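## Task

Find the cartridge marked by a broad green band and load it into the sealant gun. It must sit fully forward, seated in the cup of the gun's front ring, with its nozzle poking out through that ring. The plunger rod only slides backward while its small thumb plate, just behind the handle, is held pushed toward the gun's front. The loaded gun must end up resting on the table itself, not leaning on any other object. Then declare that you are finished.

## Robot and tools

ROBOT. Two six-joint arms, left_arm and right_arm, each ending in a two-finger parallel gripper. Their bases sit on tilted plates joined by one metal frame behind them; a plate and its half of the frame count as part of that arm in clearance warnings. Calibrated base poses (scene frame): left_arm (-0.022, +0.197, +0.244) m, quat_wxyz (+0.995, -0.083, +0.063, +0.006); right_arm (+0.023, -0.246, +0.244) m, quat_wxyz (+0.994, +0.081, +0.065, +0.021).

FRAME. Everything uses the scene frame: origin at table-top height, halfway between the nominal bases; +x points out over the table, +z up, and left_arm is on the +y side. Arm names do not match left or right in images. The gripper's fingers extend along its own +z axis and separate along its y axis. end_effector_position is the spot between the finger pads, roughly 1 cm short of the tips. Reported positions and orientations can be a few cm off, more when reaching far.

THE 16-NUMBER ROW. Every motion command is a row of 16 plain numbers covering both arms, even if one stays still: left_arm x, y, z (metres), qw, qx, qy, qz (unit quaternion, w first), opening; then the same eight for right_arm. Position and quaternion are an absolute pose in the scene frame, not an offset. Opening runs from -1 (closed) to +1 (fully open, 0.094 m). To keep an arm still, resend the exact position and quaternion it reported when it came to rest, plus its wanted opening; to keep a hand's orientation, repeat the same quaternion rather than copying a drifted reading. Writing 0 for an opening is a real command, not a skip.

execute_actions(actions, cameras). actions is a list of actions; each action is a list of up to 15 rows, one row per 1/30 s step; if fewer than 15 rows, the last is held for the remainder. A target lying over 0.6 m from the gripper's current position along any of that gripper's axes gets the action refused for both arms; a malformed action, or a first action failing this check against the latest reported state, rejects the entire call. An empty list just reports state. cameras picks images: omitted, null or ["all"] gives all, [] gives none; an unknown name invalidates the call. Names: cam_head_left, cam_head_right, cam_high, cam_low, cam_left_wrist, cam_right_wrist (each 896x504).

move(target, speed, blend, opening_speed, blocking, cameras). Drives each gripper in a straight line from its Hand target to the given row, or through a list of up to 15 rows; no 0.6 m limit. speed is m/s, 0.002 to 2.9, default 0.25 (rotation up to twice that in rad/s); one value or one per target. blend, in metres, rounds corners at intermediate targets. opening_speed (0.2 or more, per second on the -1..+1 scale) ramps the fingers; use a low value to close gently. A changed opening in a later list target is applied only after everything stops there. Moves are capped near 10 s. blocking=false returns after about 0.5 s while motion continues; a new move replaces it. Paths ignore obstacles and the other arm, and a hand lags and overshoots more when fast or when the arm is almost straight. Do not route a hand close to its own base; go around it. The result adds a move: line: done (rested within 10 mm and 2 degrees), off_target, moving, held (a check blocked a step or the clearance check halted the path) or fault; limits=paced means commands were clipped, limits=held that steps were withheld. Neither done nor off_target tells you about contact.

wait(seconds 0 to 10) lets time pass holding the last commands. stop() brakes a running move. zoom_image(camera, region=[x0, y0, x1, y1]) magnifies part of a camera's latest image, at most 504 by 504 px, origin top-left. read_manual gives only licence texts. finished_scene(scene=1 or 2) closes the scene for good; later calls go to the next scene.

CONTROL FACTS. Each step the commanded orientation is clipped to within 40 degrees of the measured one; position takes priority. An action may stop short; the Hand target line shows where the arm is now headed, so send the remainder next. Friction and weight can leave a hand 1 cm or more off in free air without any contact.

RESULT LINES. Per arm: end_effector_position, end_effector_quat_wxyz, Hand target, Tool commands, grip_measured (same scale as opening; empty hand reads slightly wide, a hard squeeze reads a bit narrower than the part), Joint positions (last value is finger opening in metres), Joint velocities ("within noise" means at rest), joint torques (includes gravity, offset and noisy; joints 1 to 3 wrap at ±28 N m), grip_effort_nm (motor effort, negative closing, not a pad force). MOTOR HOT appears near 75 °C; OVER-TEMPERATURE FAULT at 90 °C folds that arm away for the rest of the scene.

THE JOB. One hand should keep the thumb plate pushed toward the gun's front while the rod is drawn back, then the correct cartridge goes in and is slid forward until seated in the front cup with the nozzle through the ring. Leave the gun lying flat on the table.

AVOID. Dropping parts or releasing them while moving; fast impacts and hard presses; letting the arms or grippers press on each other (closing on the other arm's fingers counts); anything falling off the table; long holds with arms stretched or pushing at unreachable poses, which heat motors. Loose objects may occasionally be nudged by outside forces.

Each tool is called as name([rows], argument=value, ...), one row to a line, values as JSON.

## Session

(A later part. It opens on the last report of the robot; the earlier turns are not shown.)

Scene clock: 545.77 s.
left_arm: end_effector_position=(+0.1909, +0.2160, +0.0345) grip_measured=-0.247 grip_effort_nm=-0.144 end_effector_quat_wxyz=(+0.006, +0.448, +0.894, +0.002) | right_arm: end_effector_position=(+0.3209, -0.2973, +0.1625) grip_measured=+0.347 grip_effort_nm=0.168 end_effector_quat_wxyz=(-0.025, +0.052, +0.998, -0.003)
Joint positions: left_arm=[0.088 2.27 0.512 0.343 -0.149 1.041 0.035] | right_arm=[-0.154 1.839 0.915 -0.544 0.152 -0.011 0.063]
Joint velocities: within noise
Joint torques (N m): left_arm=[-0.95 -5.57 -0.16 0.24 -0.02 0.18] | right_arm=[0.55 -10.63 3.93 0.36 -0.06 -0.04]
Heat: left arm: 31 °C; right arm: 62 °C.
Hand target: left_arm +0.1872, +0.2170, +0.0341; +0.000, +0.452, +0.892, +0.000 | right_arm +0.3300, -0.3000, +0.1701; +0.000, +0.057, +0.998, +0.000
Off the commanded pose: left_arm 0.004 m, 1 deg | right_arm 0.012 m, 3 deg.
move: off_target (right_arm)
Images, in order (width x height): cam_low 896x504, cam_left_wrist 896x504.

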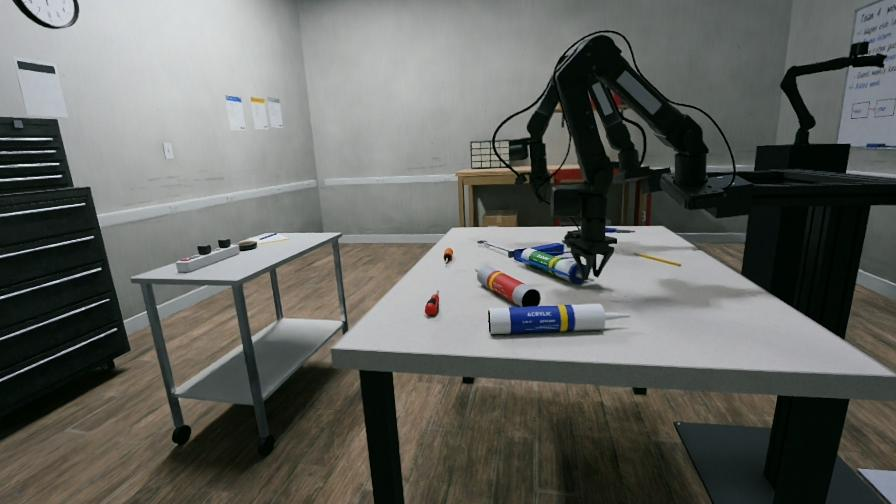

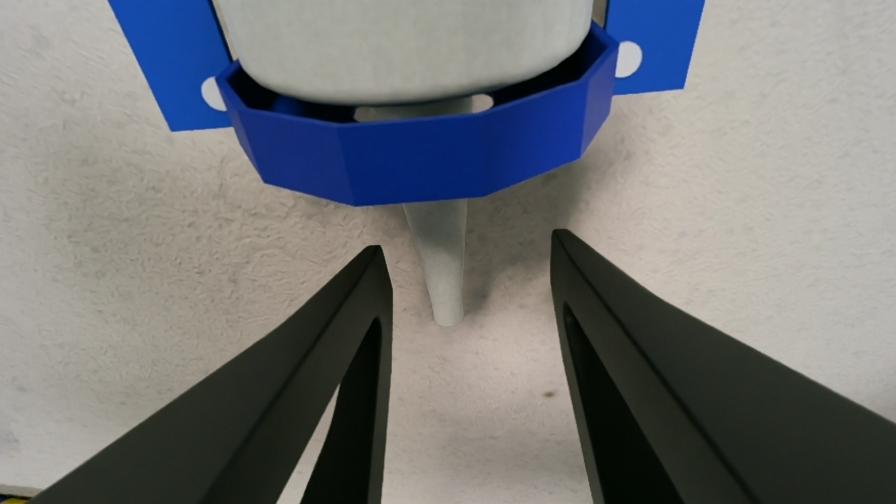

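move(target=[0.2065, 0.194, 0.033, 0, 0.4520, 0.8920, 0, -0.25, 0.33, -0.30, 0.17, 0, 0.0576, 0.9983, 0, 0.35], speed=0.04, cameras=["cam_low","cam_left_wrist","cam_head_right"])

zoom_image(camera="cam_low", region=[500, 200, 640, 290])

Scene clock: 553.70 s.
left_arm: end_effector_position=(+0.2097, +0.2020, +0.0366) grip_measured=-0.247 grip_effort_nm=-0.134 end_effector_quat_wxyz=(+0.004, +0.449, +0.894, +0.011) | right_arm: end_effector_position=(+0.3209, -0.2973, +0.1625) grip_measured=+0.347 grip_effort_nm=0.173 end_effector_quat_wxyz=(-0.025, +0.052, +0.998, -0.003)
Joint positions: left_arm=[0.005 2.27 0.581 0.265 -0.18 0.96 0.035] | right_arm=[-0.154 1.839 0.915 -0.544 0.152 -0.011 0.063]
Joint velocities: within noise
Joint torques (N m): left_arm=[-3.19 -4.37 1.28 0.21 0.1 -0.14] | right_arm=[0.54 -10.62 3.96 0.36 -0.08 -0.03]
Heat: left arm: 30 °C; right arm: 62 °C.
Hand target: left_arm +0.2065, +0.1942, +0.0333; +0.000, +0.452, +0.892, +0.000 | right_arm +0.3299, -0.3000, +0.1701; +0.000, +0.057, +0.998, +0.000
Off the commanded pose: left_arm 0.009 m, 1 deg | right_arm 0.012 m, 3 deg.
move: off_target (right_arm)
Images, in order (width x height): cam_head_right 896x504, cam_low 896x504, cam_left_wrist 896x504.

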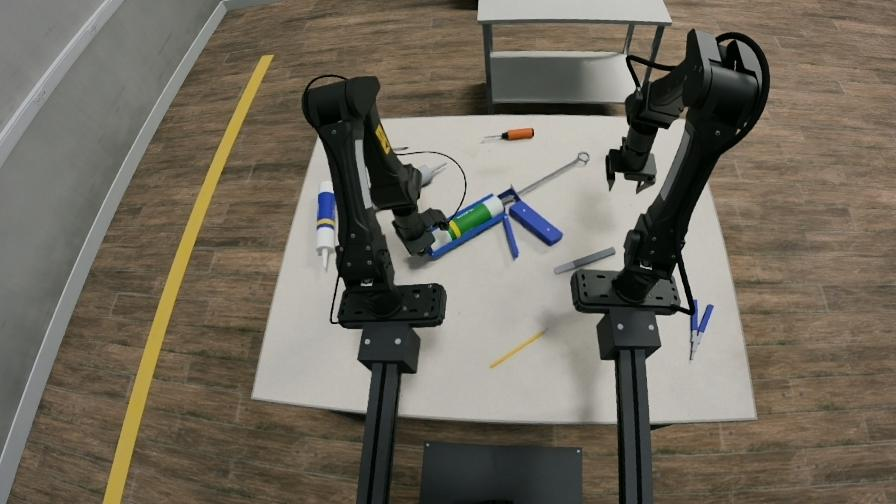

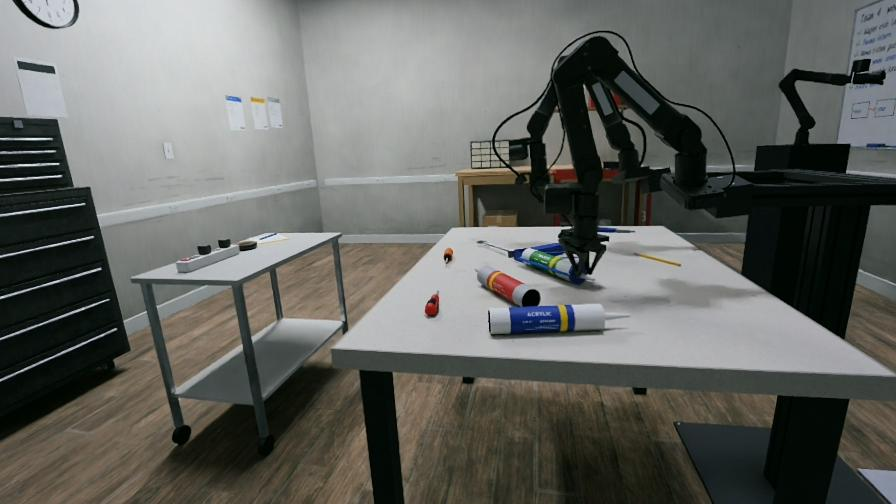

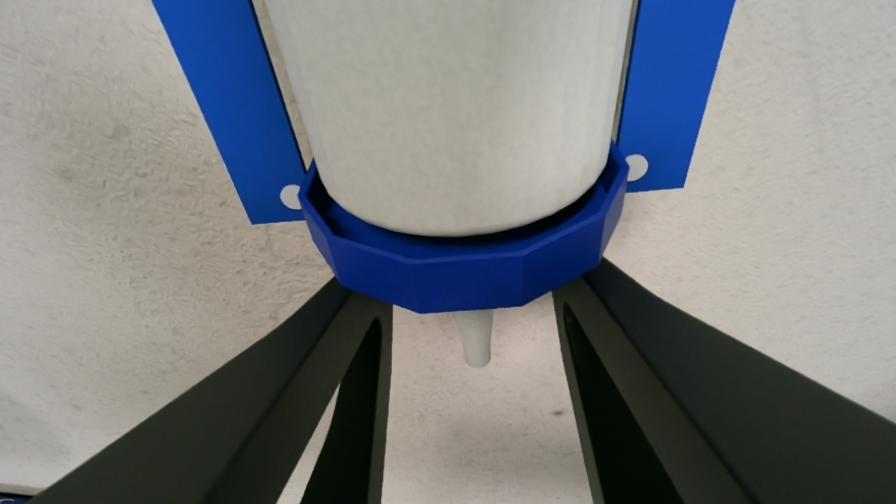

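Scaled by 3.600 from the camera's 896x504 image, which has a finer 1280x720 frame.

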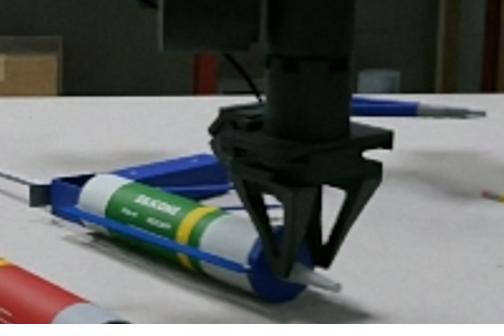

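move(target=[0.2175, 0.179, 0.033, 0, 0.4520, 0.8920, 0, -0.25, 0.33, -0.30, 0.17, 0, 0.0576, 0.9983, 0, 0.35], speed=0.04, cameras=["cam_low","cam_left_wrist","cam_head_right"])

zoom_image(camera="cam_low", region=[500, 200, 640, 290])

Scene clock: 556.97 s.
left_arm: end_effector_position=(+0.2148, +0.1902, +0.0365) grip_measured=-0.247 grip_effort_nm=-0.139 end_effector_quat_wxyz=(-0.008, +0.450, +0.893, +0.013) | right_arm: end_effector_position=(+0.3210, -0.2973, +0.1625) grip_measured=+0.347 grip_effort_nm=0.173 end_effector_quat_wxyz=(-0.025, +0.052, +0.998, -0.003)
Joint positions: left_arm=[-0.055 2.283 0.627 0.2 -0.201 0.9 0.035] | right_arm=[-0.154 1.839 0.915 -0.544 0.152 -0.011 0.063]
Joint velocities: within noise
Joint torques (N m): left_arm=[-3.45 -4.78 2.03 0.3 0.24 -0.19] | right_arm=[0.51 -10.66 3.93 0.36 -0.08 -0.03]
Heat: left arm: 30 °C; right arm: 62 °C.
Hand target: left_arm +0.2171, +0.1792, +0.0334; +0.000, +0.452, +0.892, +0.000 | right_arm +0.3300, -0.3000, +0.1701; +0.000, +0.057, +0.998, +0.000
Off the commanded pose: left_arm 0.012 m, 2 deg | right_arm 0.012 m, 3 deg.
move: off_target (left_arm, right_arm)
Images, in order (width x height): cam_head_right 896x504, cam_low 896x504, cam_left_wrist 896x504.

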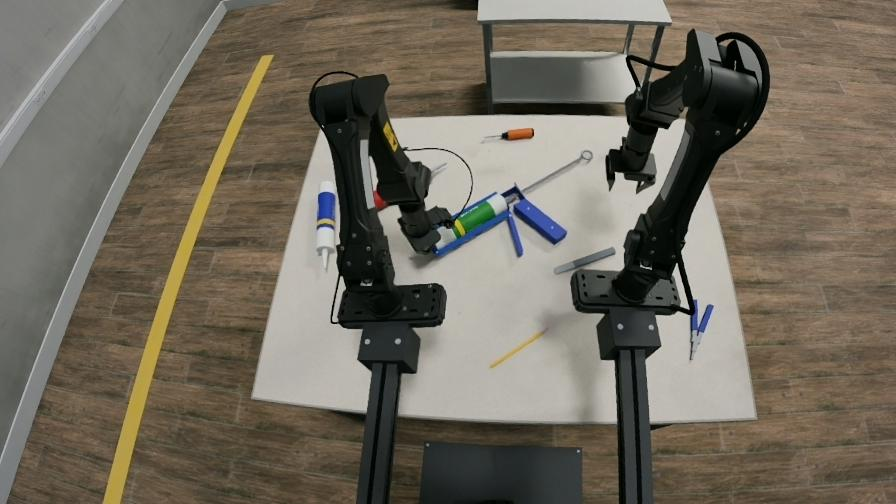

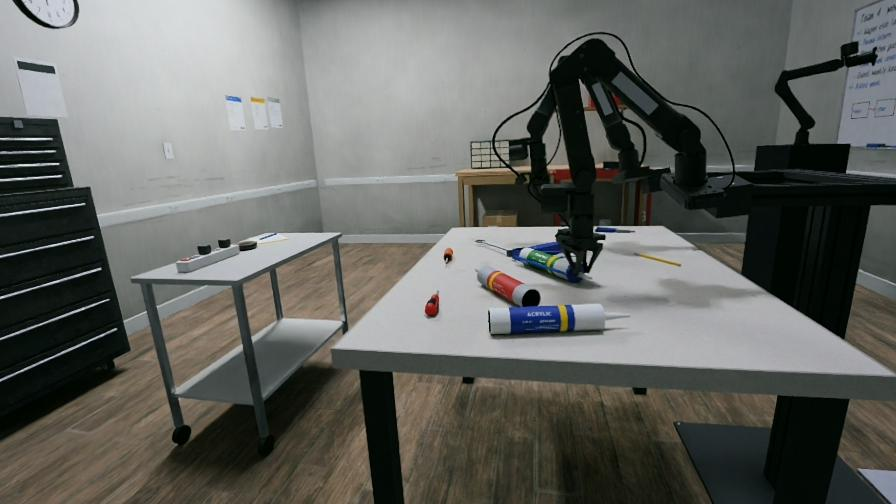

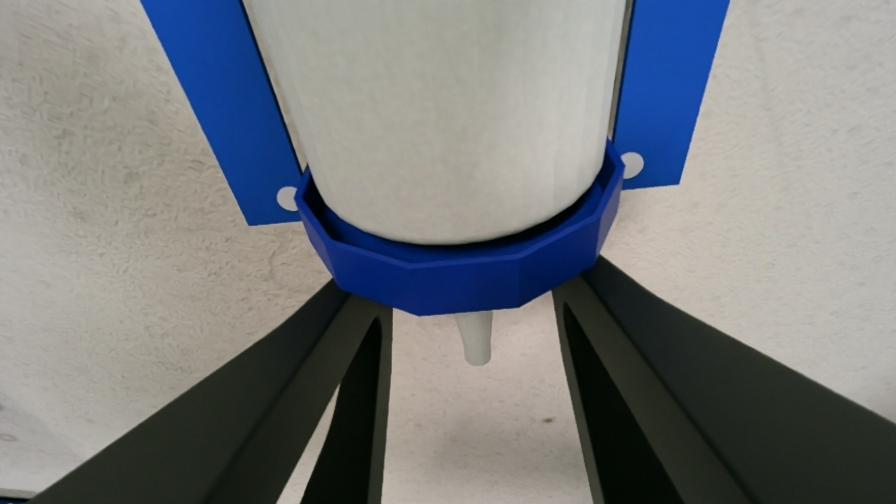

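Scaled by 3.600 from the camera's 896x504 image, which has a finer 1280x720 frame.

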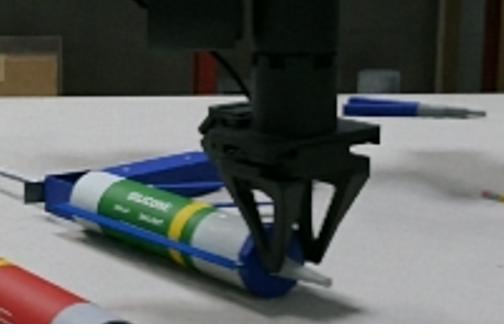

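move([
  [0.2175, 0.179, 0.033, 0, 0.4520, 0.8920, 0, -0.25, 0.37, -0.12, 0.17, 0, 0.25, 0.968, 0, 0.45],
  [0.2175, 0.179, 0.033, 0, 0.4520, 0.8920, 0, -0.25, 0.355, 0.037, 0.13, 0, 0.4520, 0.8920, 0, 0.45],
], speed=0.2)

zoom_image(camera="cam_head_right", region=[400, 140, 600, 280])

Scene clock: 571.60 s.
left_arm: end_effector_position=(+0.2148, +0.1902, +0.0365) grip_measured=-0.247 grip_effort_nm=-0.139 end_effector_quat_wxyz=(-0.008, +0.450, +0.893, +0.013) | right_arm: end_effector_position=(+0.3555, +0.0360, +0.1310) grip_measured=+0.447 grip_effort_nm=0.178 end_effector_quat_wxyz=(-0.007, +0.453, +0.892, +0.011)
Joint positions: left_arm=[-0.055 2.283 0.628 0.2 -0.201 0.899 0.035] | right_arm=[0.681 2.477 1.617 -0.701 0.188 1.66 0.068]
Joint velocities: within noise
Joint torques (N m): left_arm=[-3.38 -4.82 1.91 0.3 0.21 -0.16] | right_arm=[3.64 -10.51 7.45 0.01 0.18 0.16]
Heat: left arm: 30 °C; right arm: 61 °C.
Hand target: left_arm +0.2172, +0.1792, +0.0334; +0.000, +0.452, +0.892, +0.000 | right_arm +0.3549, +0.0370, +0.1300; +0.000, +0.452, +0.892, +0.001
Off the commanded pose: left_arm 0.012 m, 2 deg | right_arm 0.002 m, 1 deg.
move: off_target (left_arm)

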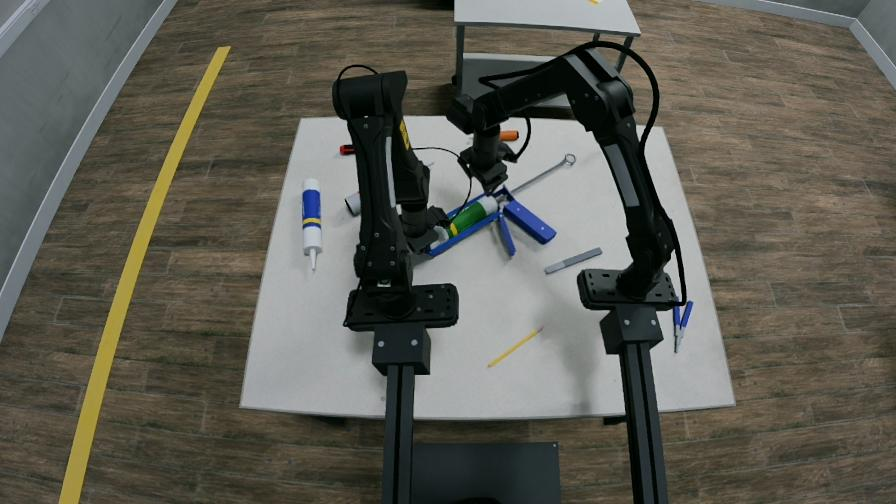

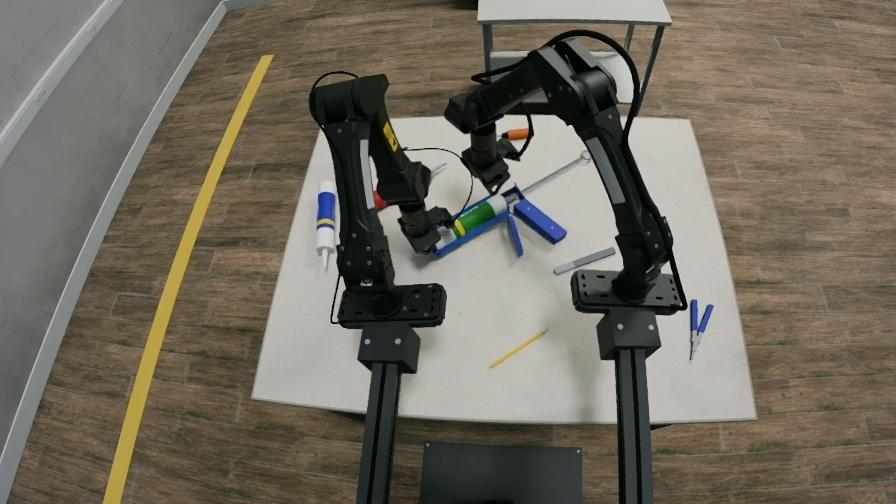

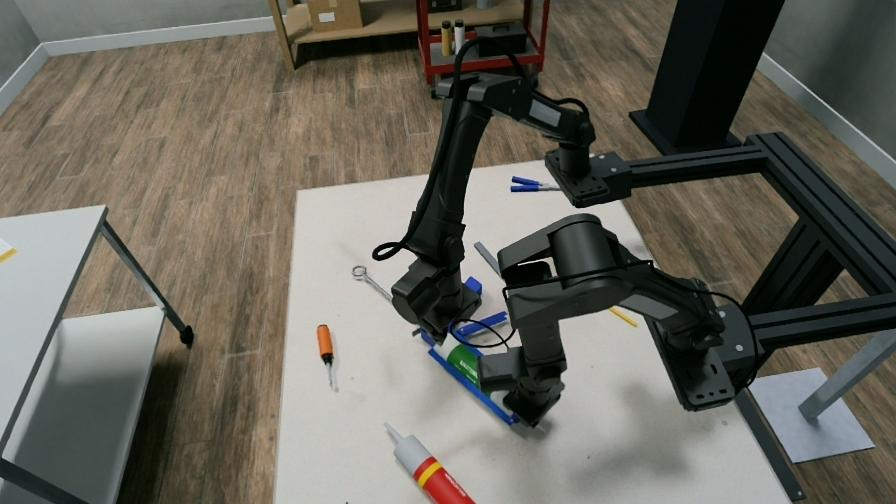

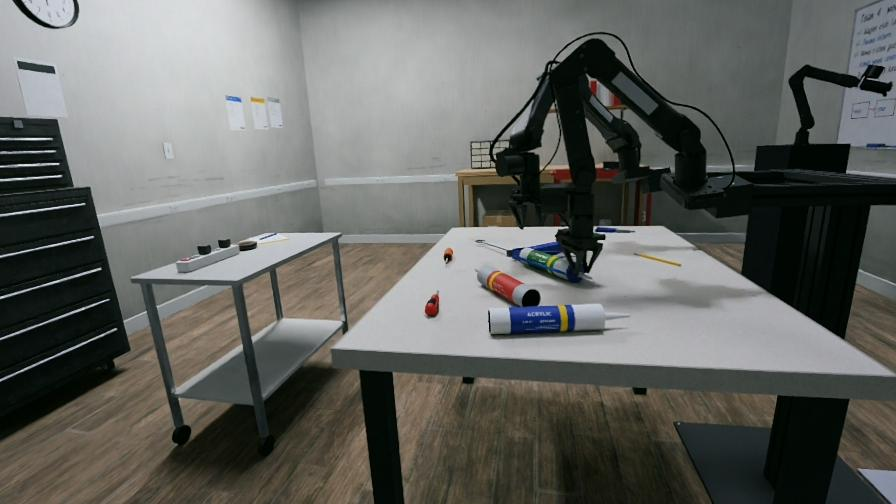

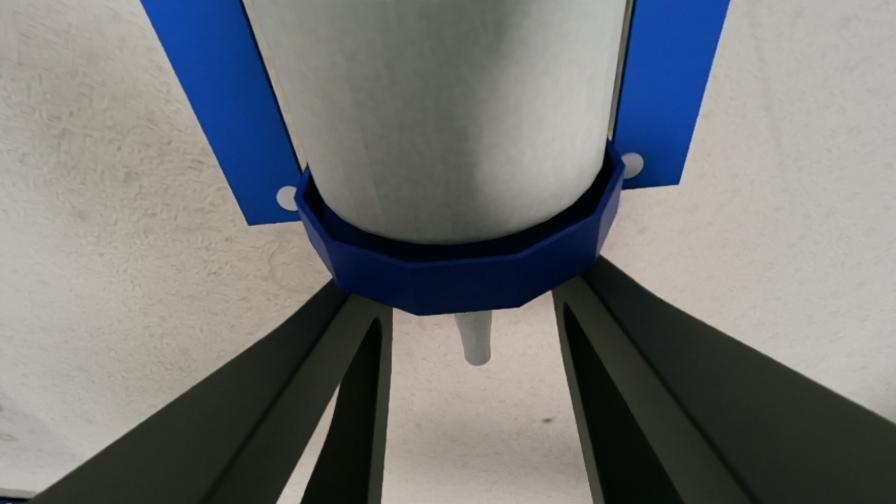

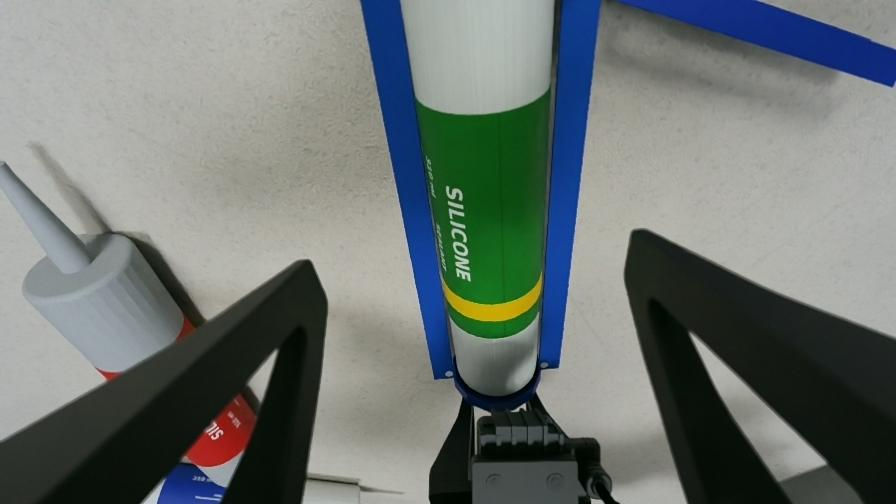

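Scaled by 2.520 from the camera's 896x504 image, which has a finer 1280x720 frame.

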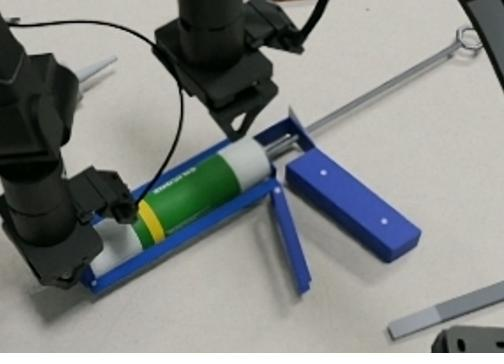

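move(target=[0.2175, 0.179, 0.033, 0, 0.4520, 0.8920, 0, -0.25, 0.346, 0.031, 0.09, 0, 0.4617, 0.8870, 0, 0.40], speed=0.08, cameras=["cam_low","cam_left_wrist","cam_right_wrist"])

zoom_image(camera="cam_low", region=[480, 190, 640, 290])

Scene clock: 578.77 s.
left_arm: end_effector_position=(+0.2148, +0.1902, +0.0365) grip_measured=-0.247 grip_effort_nm=-0.134 end_effector_quat_wxyz=(-0.008, +0.450, +0.893, +0.013) | right_arm: end_effector_position=(+0.3430, +0.0348, +0.0954) grip_measured=+0.403 grip_effort_nm=-0.129 end_effector_quat_wxyz=(-0.009, +0.454, +0.891, +0.003)
Joint positions: left_arm=[-0.055 2.283 0.628 0.2 -0.201 0.899 0.035] | right_arm=[0.681 2.546 1.577 -0.607 0.188 1.668 0.066]
Joint velocities: within noise
Joint torques (N m): left_arm=[-3.38 -4.75 1.96 0.31 0.23 -0.14] | right_arm=[2.26 -10.95 4.72 0.35 0.19 0.11]
Heat: left arm: 30 °C; right arm: 60 °C.
Hand target: left_arm +0.2172, +0.1792, +0.0334; +0.000, +0.452, +0.892, +0.000 | right_arm +0.3459, +0.0310, +0.0902; +0.000, +0.462, +0.887, +0.000
Off the commanded pose: left_arm 0.012 m, 2 deg | right_arm 0.007 m, 1 deg.
move: off_target (left_arm)
Images, in order (width x height): cam_low 896x504, cam_left_wrist 896x504, cam_right_wrist 896x504.

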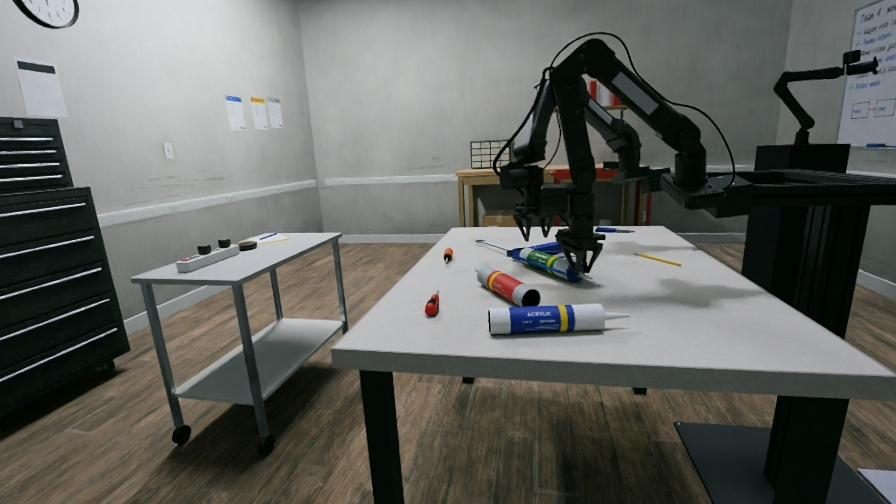

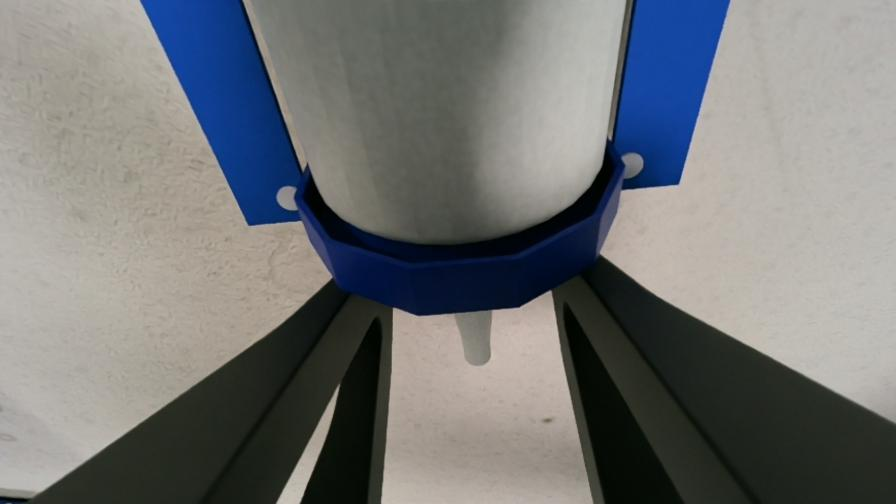

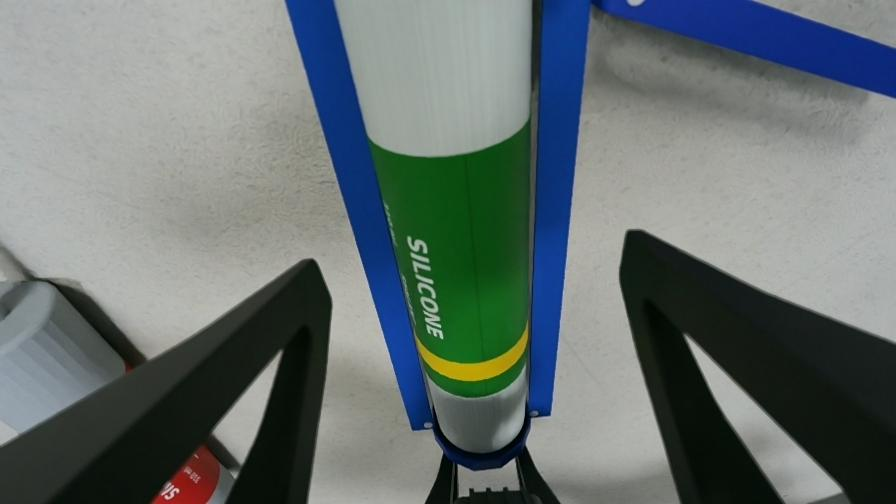

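Scaled by 3.150 from the camera's 896x504 image, which has a finer 1280x720 frame.

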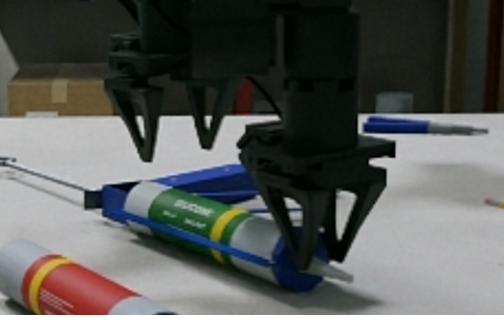

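move(target=[0.2175, 0.179, 0.033, 0, 0.4520, 0.8920, 0, -0.25, 0.352, 0.036, 0.048, 0, 0.4617, 0.8870, 0, 0.40], speed=0.06, cameras=["cam_low","cam_left_wrist","cam_right_wrist"])

zoom_image(camera="cam_low", region=[480, 190, 640, 290])

Scene clock: 584.80 s.
left_arm: end_effector_position=(+0.2148, +0.1902, +0.0365) grip_measured=-0.247 grip_effort_nm=-0.139 end_effector_quat_wxyz=(-0.008, +0.450, +0.893, +0.013) | right_arm: end_effector_position=(+0.3412, +0.0348, +0.0510) grip_measured=+0.403 grip_effort_nm=-0.125 end_effector_quat_wxyz=(-0.013, +0.458, +0.889, -0.006)
Joint positions: left_arm=[-0.055 2.283 0.628 0.2 -0.201 0.899 0.035] | right_arm=[0.662 2.675 1.627 -0.545 0.188 1.659 0.066]
Joint velocities: within noise
Joint torques (N m): left_arm=[-3.19 -4.71 1.87 0.31 0.24 -0.17] | right_arm=[2.17 -10.82 6.52 0.34 0.19 -0.03]
Heat: left arm: 30 °C; right arm: 61 °C.
Hand target: left_arm +0.2172, +0.1792, +0.0334; +0.000, +0.452, +0.892, +0.000 | right_arm +0.3518, +0.0358, +0.0483; +0.000, +0.462, +0.887, +0.000
Off the commanded pose: left_arm 0.012 m, 2 deg | right_arm 0.011 m, 2 deg.
move: off_target (left_arm, right_arm)
Images, in order (width x height): cam_low 896x504, cam_left_wrist 896x504, cam_right_wrist 896x504.

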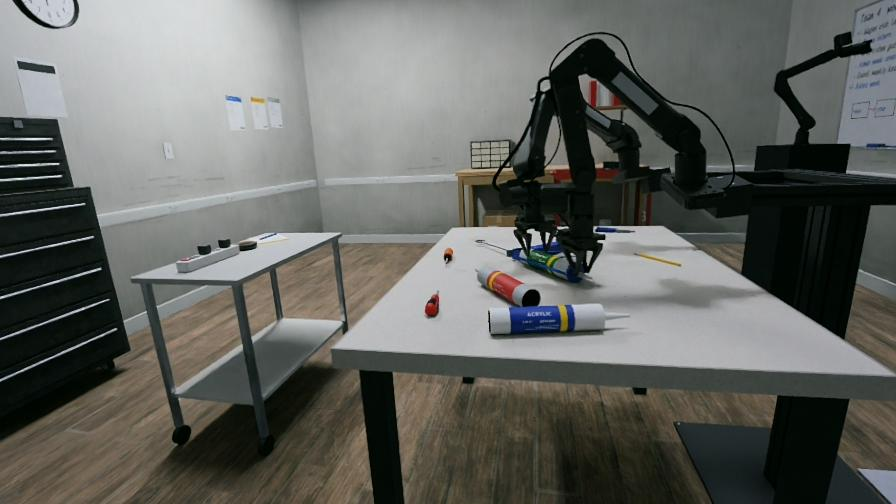

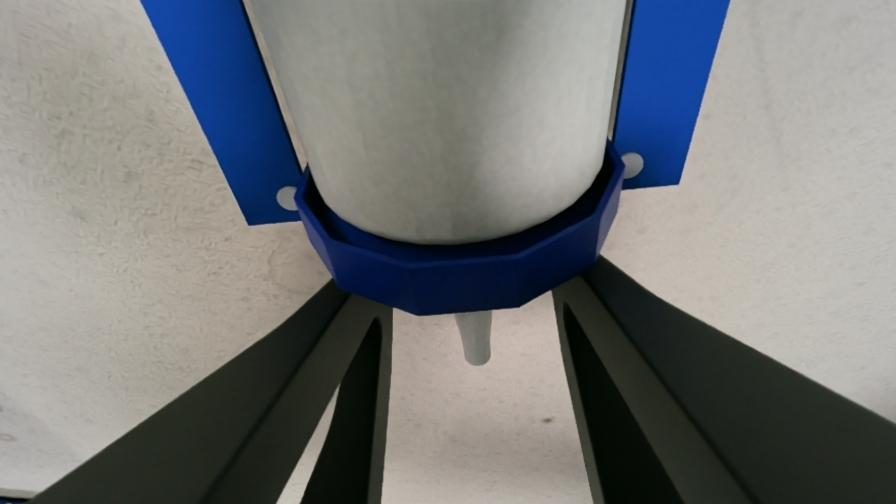

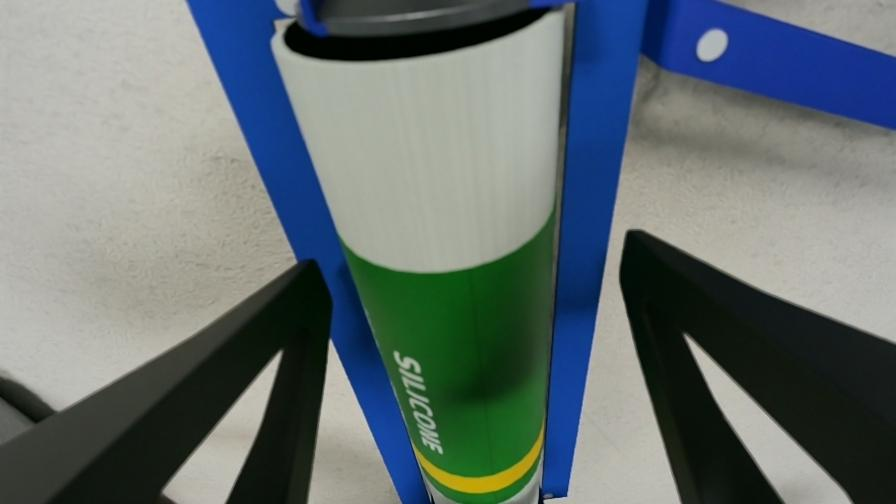

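Scaled by 3.150 from the camera's 896x504 image, which has a finer 1280x720 frame.

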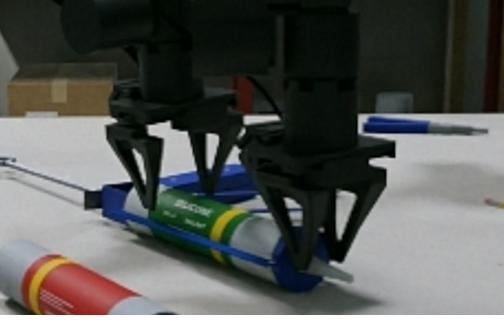

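move([
  [0.2175, 0.179, 0.033, 0, 0.4520, 0.8920, 0, -0.25, 0.357, 0.041, 0.044, 0, 0.4617, 0.8870, 0, 0.40],
  [0.2175, 0.179, 0.033, 0, 0.4520, 0.8920, 0, -0.25, 0.357, 0.041, 0.044, 0, 0.4617, 0.8870, 0, -0.02],
], speed=0.05, opening_speed=0.4, cameras=["cam_low","cam_left_wrist","cam_right_wrist"])

Scene clock: 591.20 s.
left_arm: end_effector_position=(+0.2148, +0.1902, +0.0365) grip_measured=-0.247 grip_effort_nm=-0.139 end_effector_quat_wxyz=(-0.008, +0.449, +0.893, +0.013) | right_arm: end_effector_position=(+0.3462, +0.0398, +0.0482) grip_measured=-0.017 grip_effort_nm=-0.144 end_effector_quat_wxyz=(-0.014, +0.457, +0.889, -0.007)
Joint positions: left_arm=[-0.055 2.283 0.628 0.2 -0.201 0.898 0.035] | right_arm=[0.662 2.705 1.68 -0.571 0.188 1.658 0.046]
Joint velocities: within noise
Joint torques (N m): left_arm=[-3.34 -4.6 1.98 0.28 0.22 -0.11] | right_arm=[2.22 -10.93 6.48 0.39 0.2 -0.02]
Heat: left arm: 30 °C; right arm: 61 °C.
Hand target: left_arm +0.2172, +0.1792, +0.0334; +0.000, +0.452, +0.892, +0.000 | right_arm +0.3568, +0.0408, +0.0444; +0.000, +0.462, +0.887, +0.000
Off the commanded pose: left_arm 0.012 m, 2 deg | right_arm 0.012 m, 2 deg.
move: off_target (left_arm, right_arm)
Images, in order (width x height): cam_low 896x504, cam_left_wrist 896x504, cam_right_wrist 896x504.

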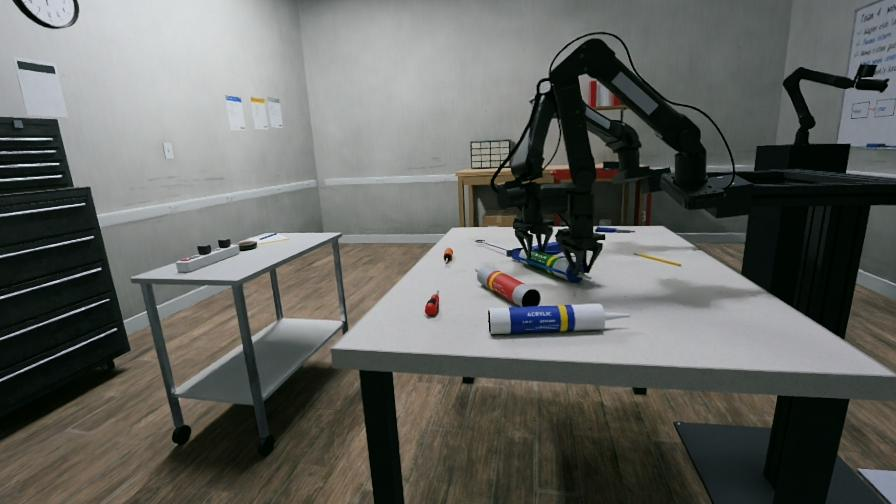

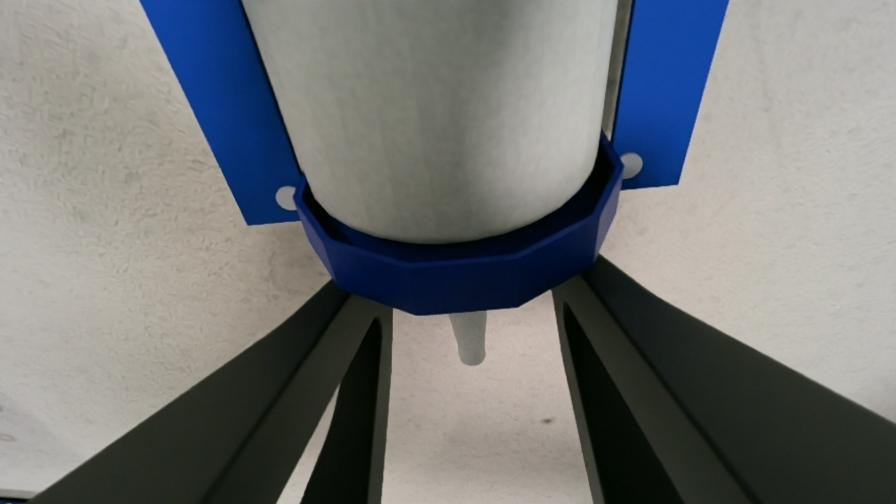

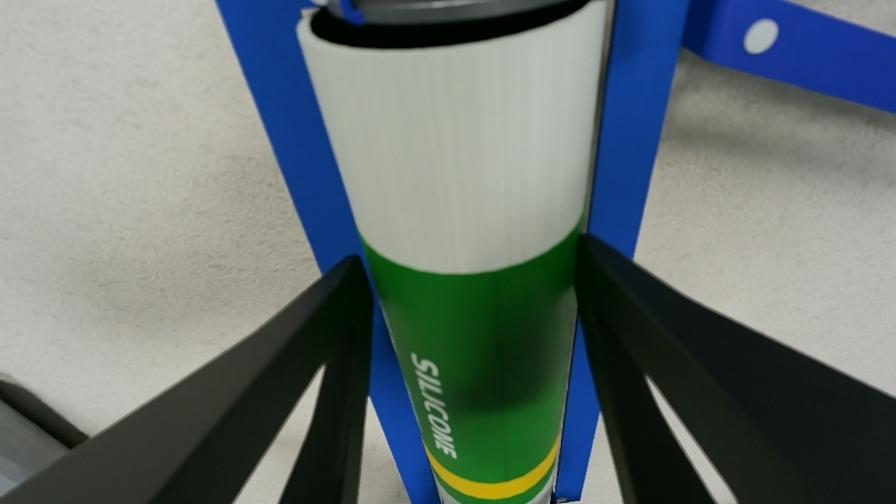

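move(target=[0.2175, 0.179, 0.033, 0, 0.4520, 0.8920, 0, -0.25, 0.357, 0.041, 0.043, 0, 0.4617, 0.8870, 0, -0.12], speed=0.05, opening_speed=0.3, cameras=["cam_low","cam_left_wrist","cam_right_wrist"])

Scene clock: 595.30 s.
left_arm: end_effector_position=(+0.2148, +0.1900, +0.0365) grip_measured=-0.247 grip_effort_nm=-0.139 end_effector_quat_wxyz=(-0.008, +0.449, +0.894, +0.012) | right_arm: end_effector_position=(+0.3458, +0.0394, +0.0482) grip_measured=-0.112 grip_effort_nm=-0.374 end_effector_quat_wxyz=(-0.014, +0.457, +0.890, -0.008)
Joint positions: left_arm=[-0.055 2.283 0.628 0.2 -0.2 0.896 0.035] | right_arm=[0.662 2.705 1.68 -0.573 0.188 1.658 0.042]
Joint velocities: within noise
Joint torques (N m): left_arm=[-3.38 -4.83 2.03 0.31 0.24 -0.16] | right_arm=[2.22 -10.71 6.63 0.44 0.19 -0.02]
Heat: left arm: 30 °C; right arm: 60 °C.
Hand target: left_arm +0.2172, +0.1793, +0.0334; +0.000, +0.452, +0.892, +0.000 | right_arm +0.3568, +0.0408, +0.0435; +0.000, +0.462, +0.887, +0.000
Off the commanded pose: left_arm 0.012 m, 2 deg | right_arm 0.012 m, 2 deg.
move: off_target (left_arm, right_arm)
Images, in order (width x height): cam_low 896x504, cam_left_wrist 896x504, cam_right_wrist 896x504.

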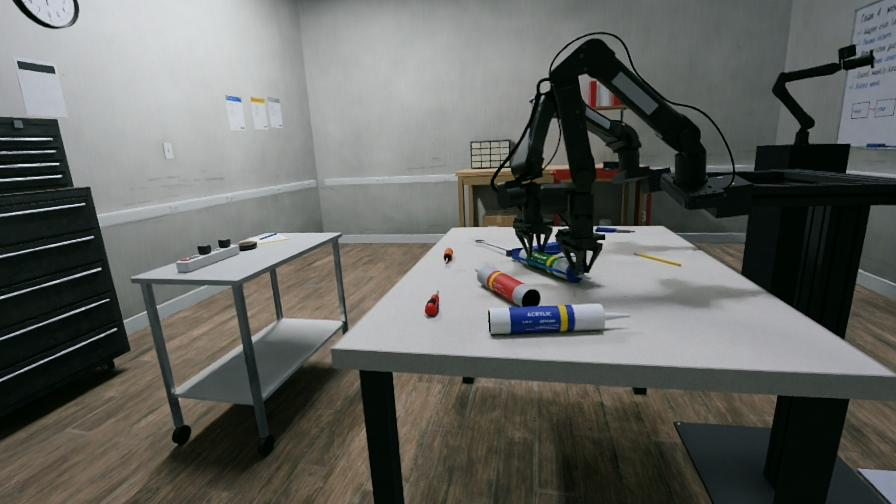

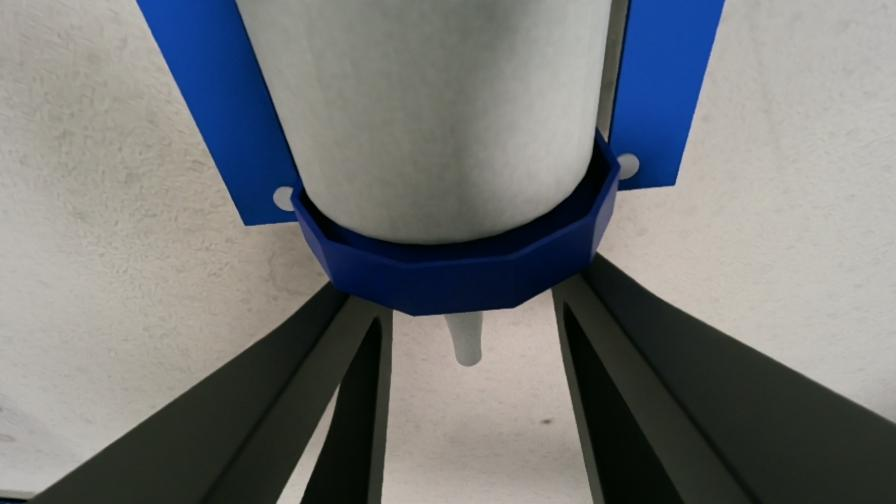

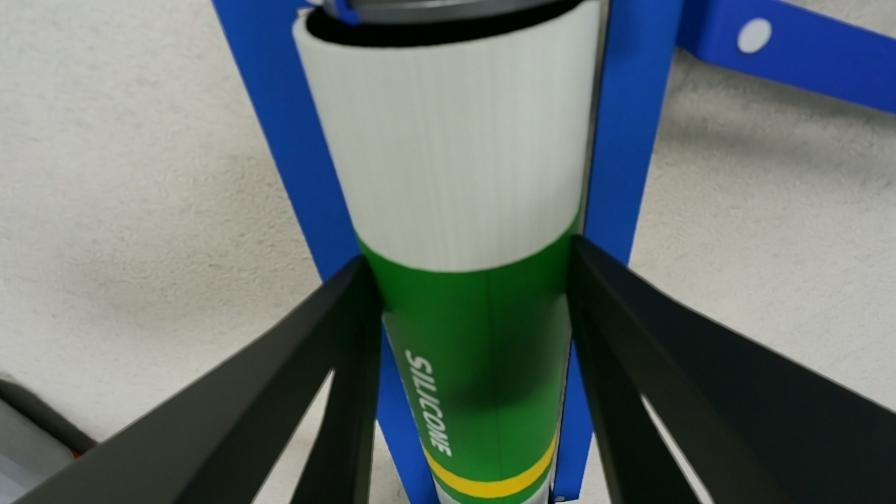

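move([
  [0.2175, 0.179, 0.033, 0, 0.4520, 0.8920, 0, -0.25, 0.357, 0.041, 0.043, 0, 0.4617, 0.8870, 0, 0.15],
  [0.2175, 0.179, 0.033, 0, 0.4520, 0.8920, 0, -0.25, 0.357, 0.040, 0.033, 0, 0.4617, 0.8870, 0, 0.15],
  [0.2175, 0.179, 0.033, 0, 0.4520, 0.8920, 0, -0.25, 0.357, 0.040, 0.033, 0, 0.4617, 0.8870, 0, -0.03],
], speed=0.05, opening_speed=0.5, cameras=["cam_low","cam_left_wrist","cam_right_wrist"])

zoom_image(camera="cam_low", region=[490, 210, 610, 290])

Scene clock: 601.30 s.
left_arm: end_effector_position=(+0.2147, +0.1898, +0.0365) grip_measured=-0.247 grip_effort_nm=-0.134 end_effector_quat_wxyz=(-0.008, +0.448, +0.894, +0.012) | right_arm: end_effector_position=(+0.3459, +0.0387, +0.0391) grip_measured=-0.017 grip_effort_nm=-0.955 end_effector_quat_wxyz=(-0.014, +0.456, +0.890, -0.008)
Joint positions: left_arm=[-0.055 2.283 0.628 0.2 -0.199 0.895 0.035] | right_arm=[0.656 2.728 1.686 -0.555 0.189 1.652 0.046]
Joint velocities: within noise
Joint torques (N m): left_arm=[-3.41 -4.67 1.95 0.27 0.22 -0.12] | right_arm=[2.1 -10.62 6.52 0.46 0.19 0]
Heat: left arm: 30 °C; right arm: 59 °C.
Hand target: left_arm +0.2172, +0.1792, +0.0333; +0.000, +0.452, +0.892, +0.000 | right_arm +0.3567, +0.0397, +0.0334; +0.000, +0.462, +0.887, +0.000
Off the commanded pose: left_arm 0.012 m, 2 deg | right_arm 0.013 m, 2 deg.
move: off_target (left_arm, right_arm); target 3's new opening was sent with right_arm's hand 0.012 m and 2 deg from that target
Images, in order (width x height): cam_low 896x504, cam_left_wrist 896x504, cam_right_wrist 896x504.

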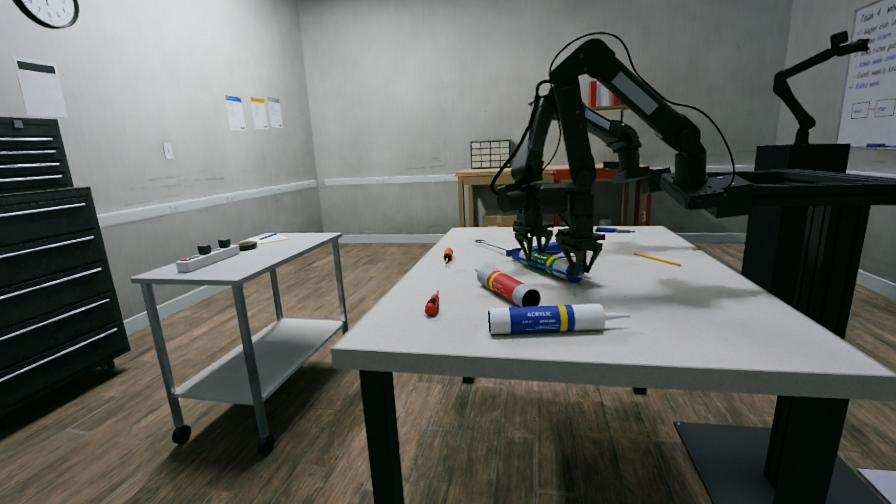

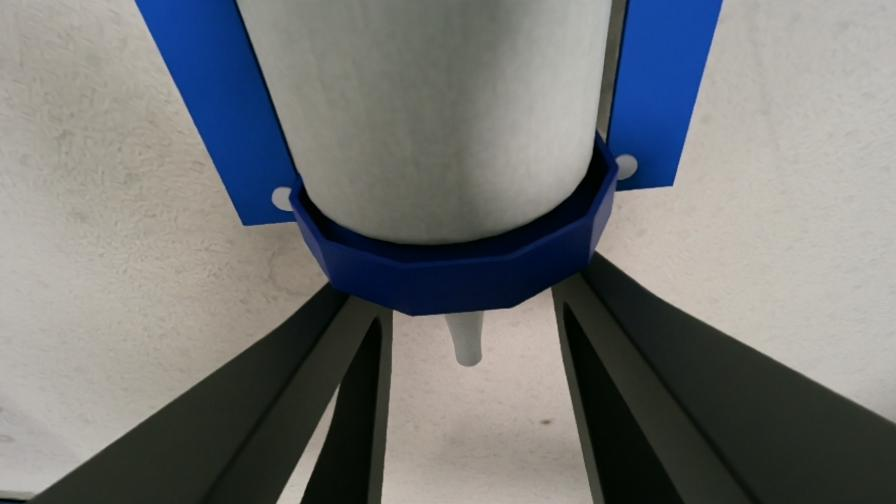

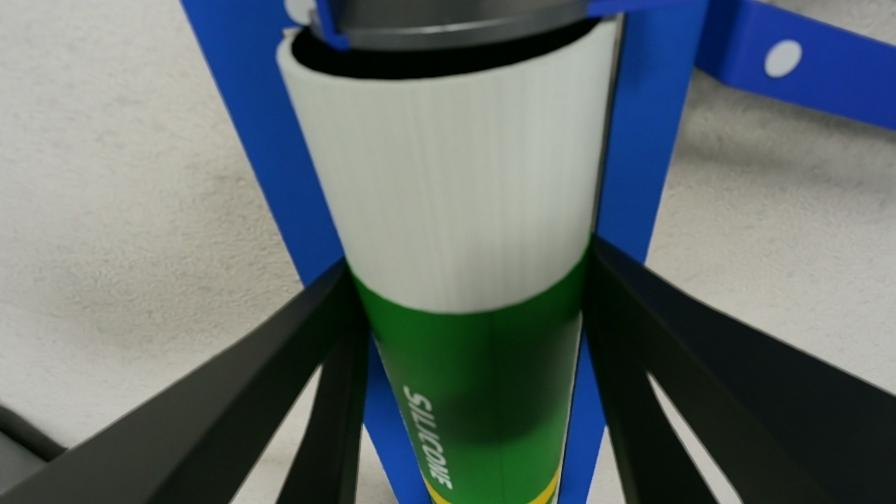

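Scaled by 4.200 from the camera's 896x504 image, which has a finer 1280x720 frame.

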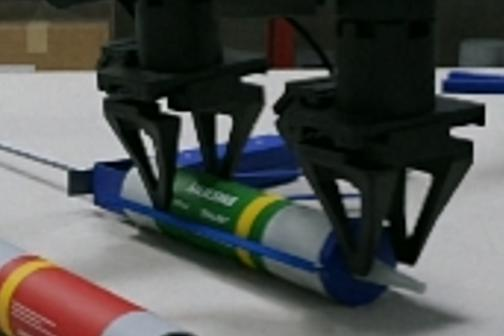

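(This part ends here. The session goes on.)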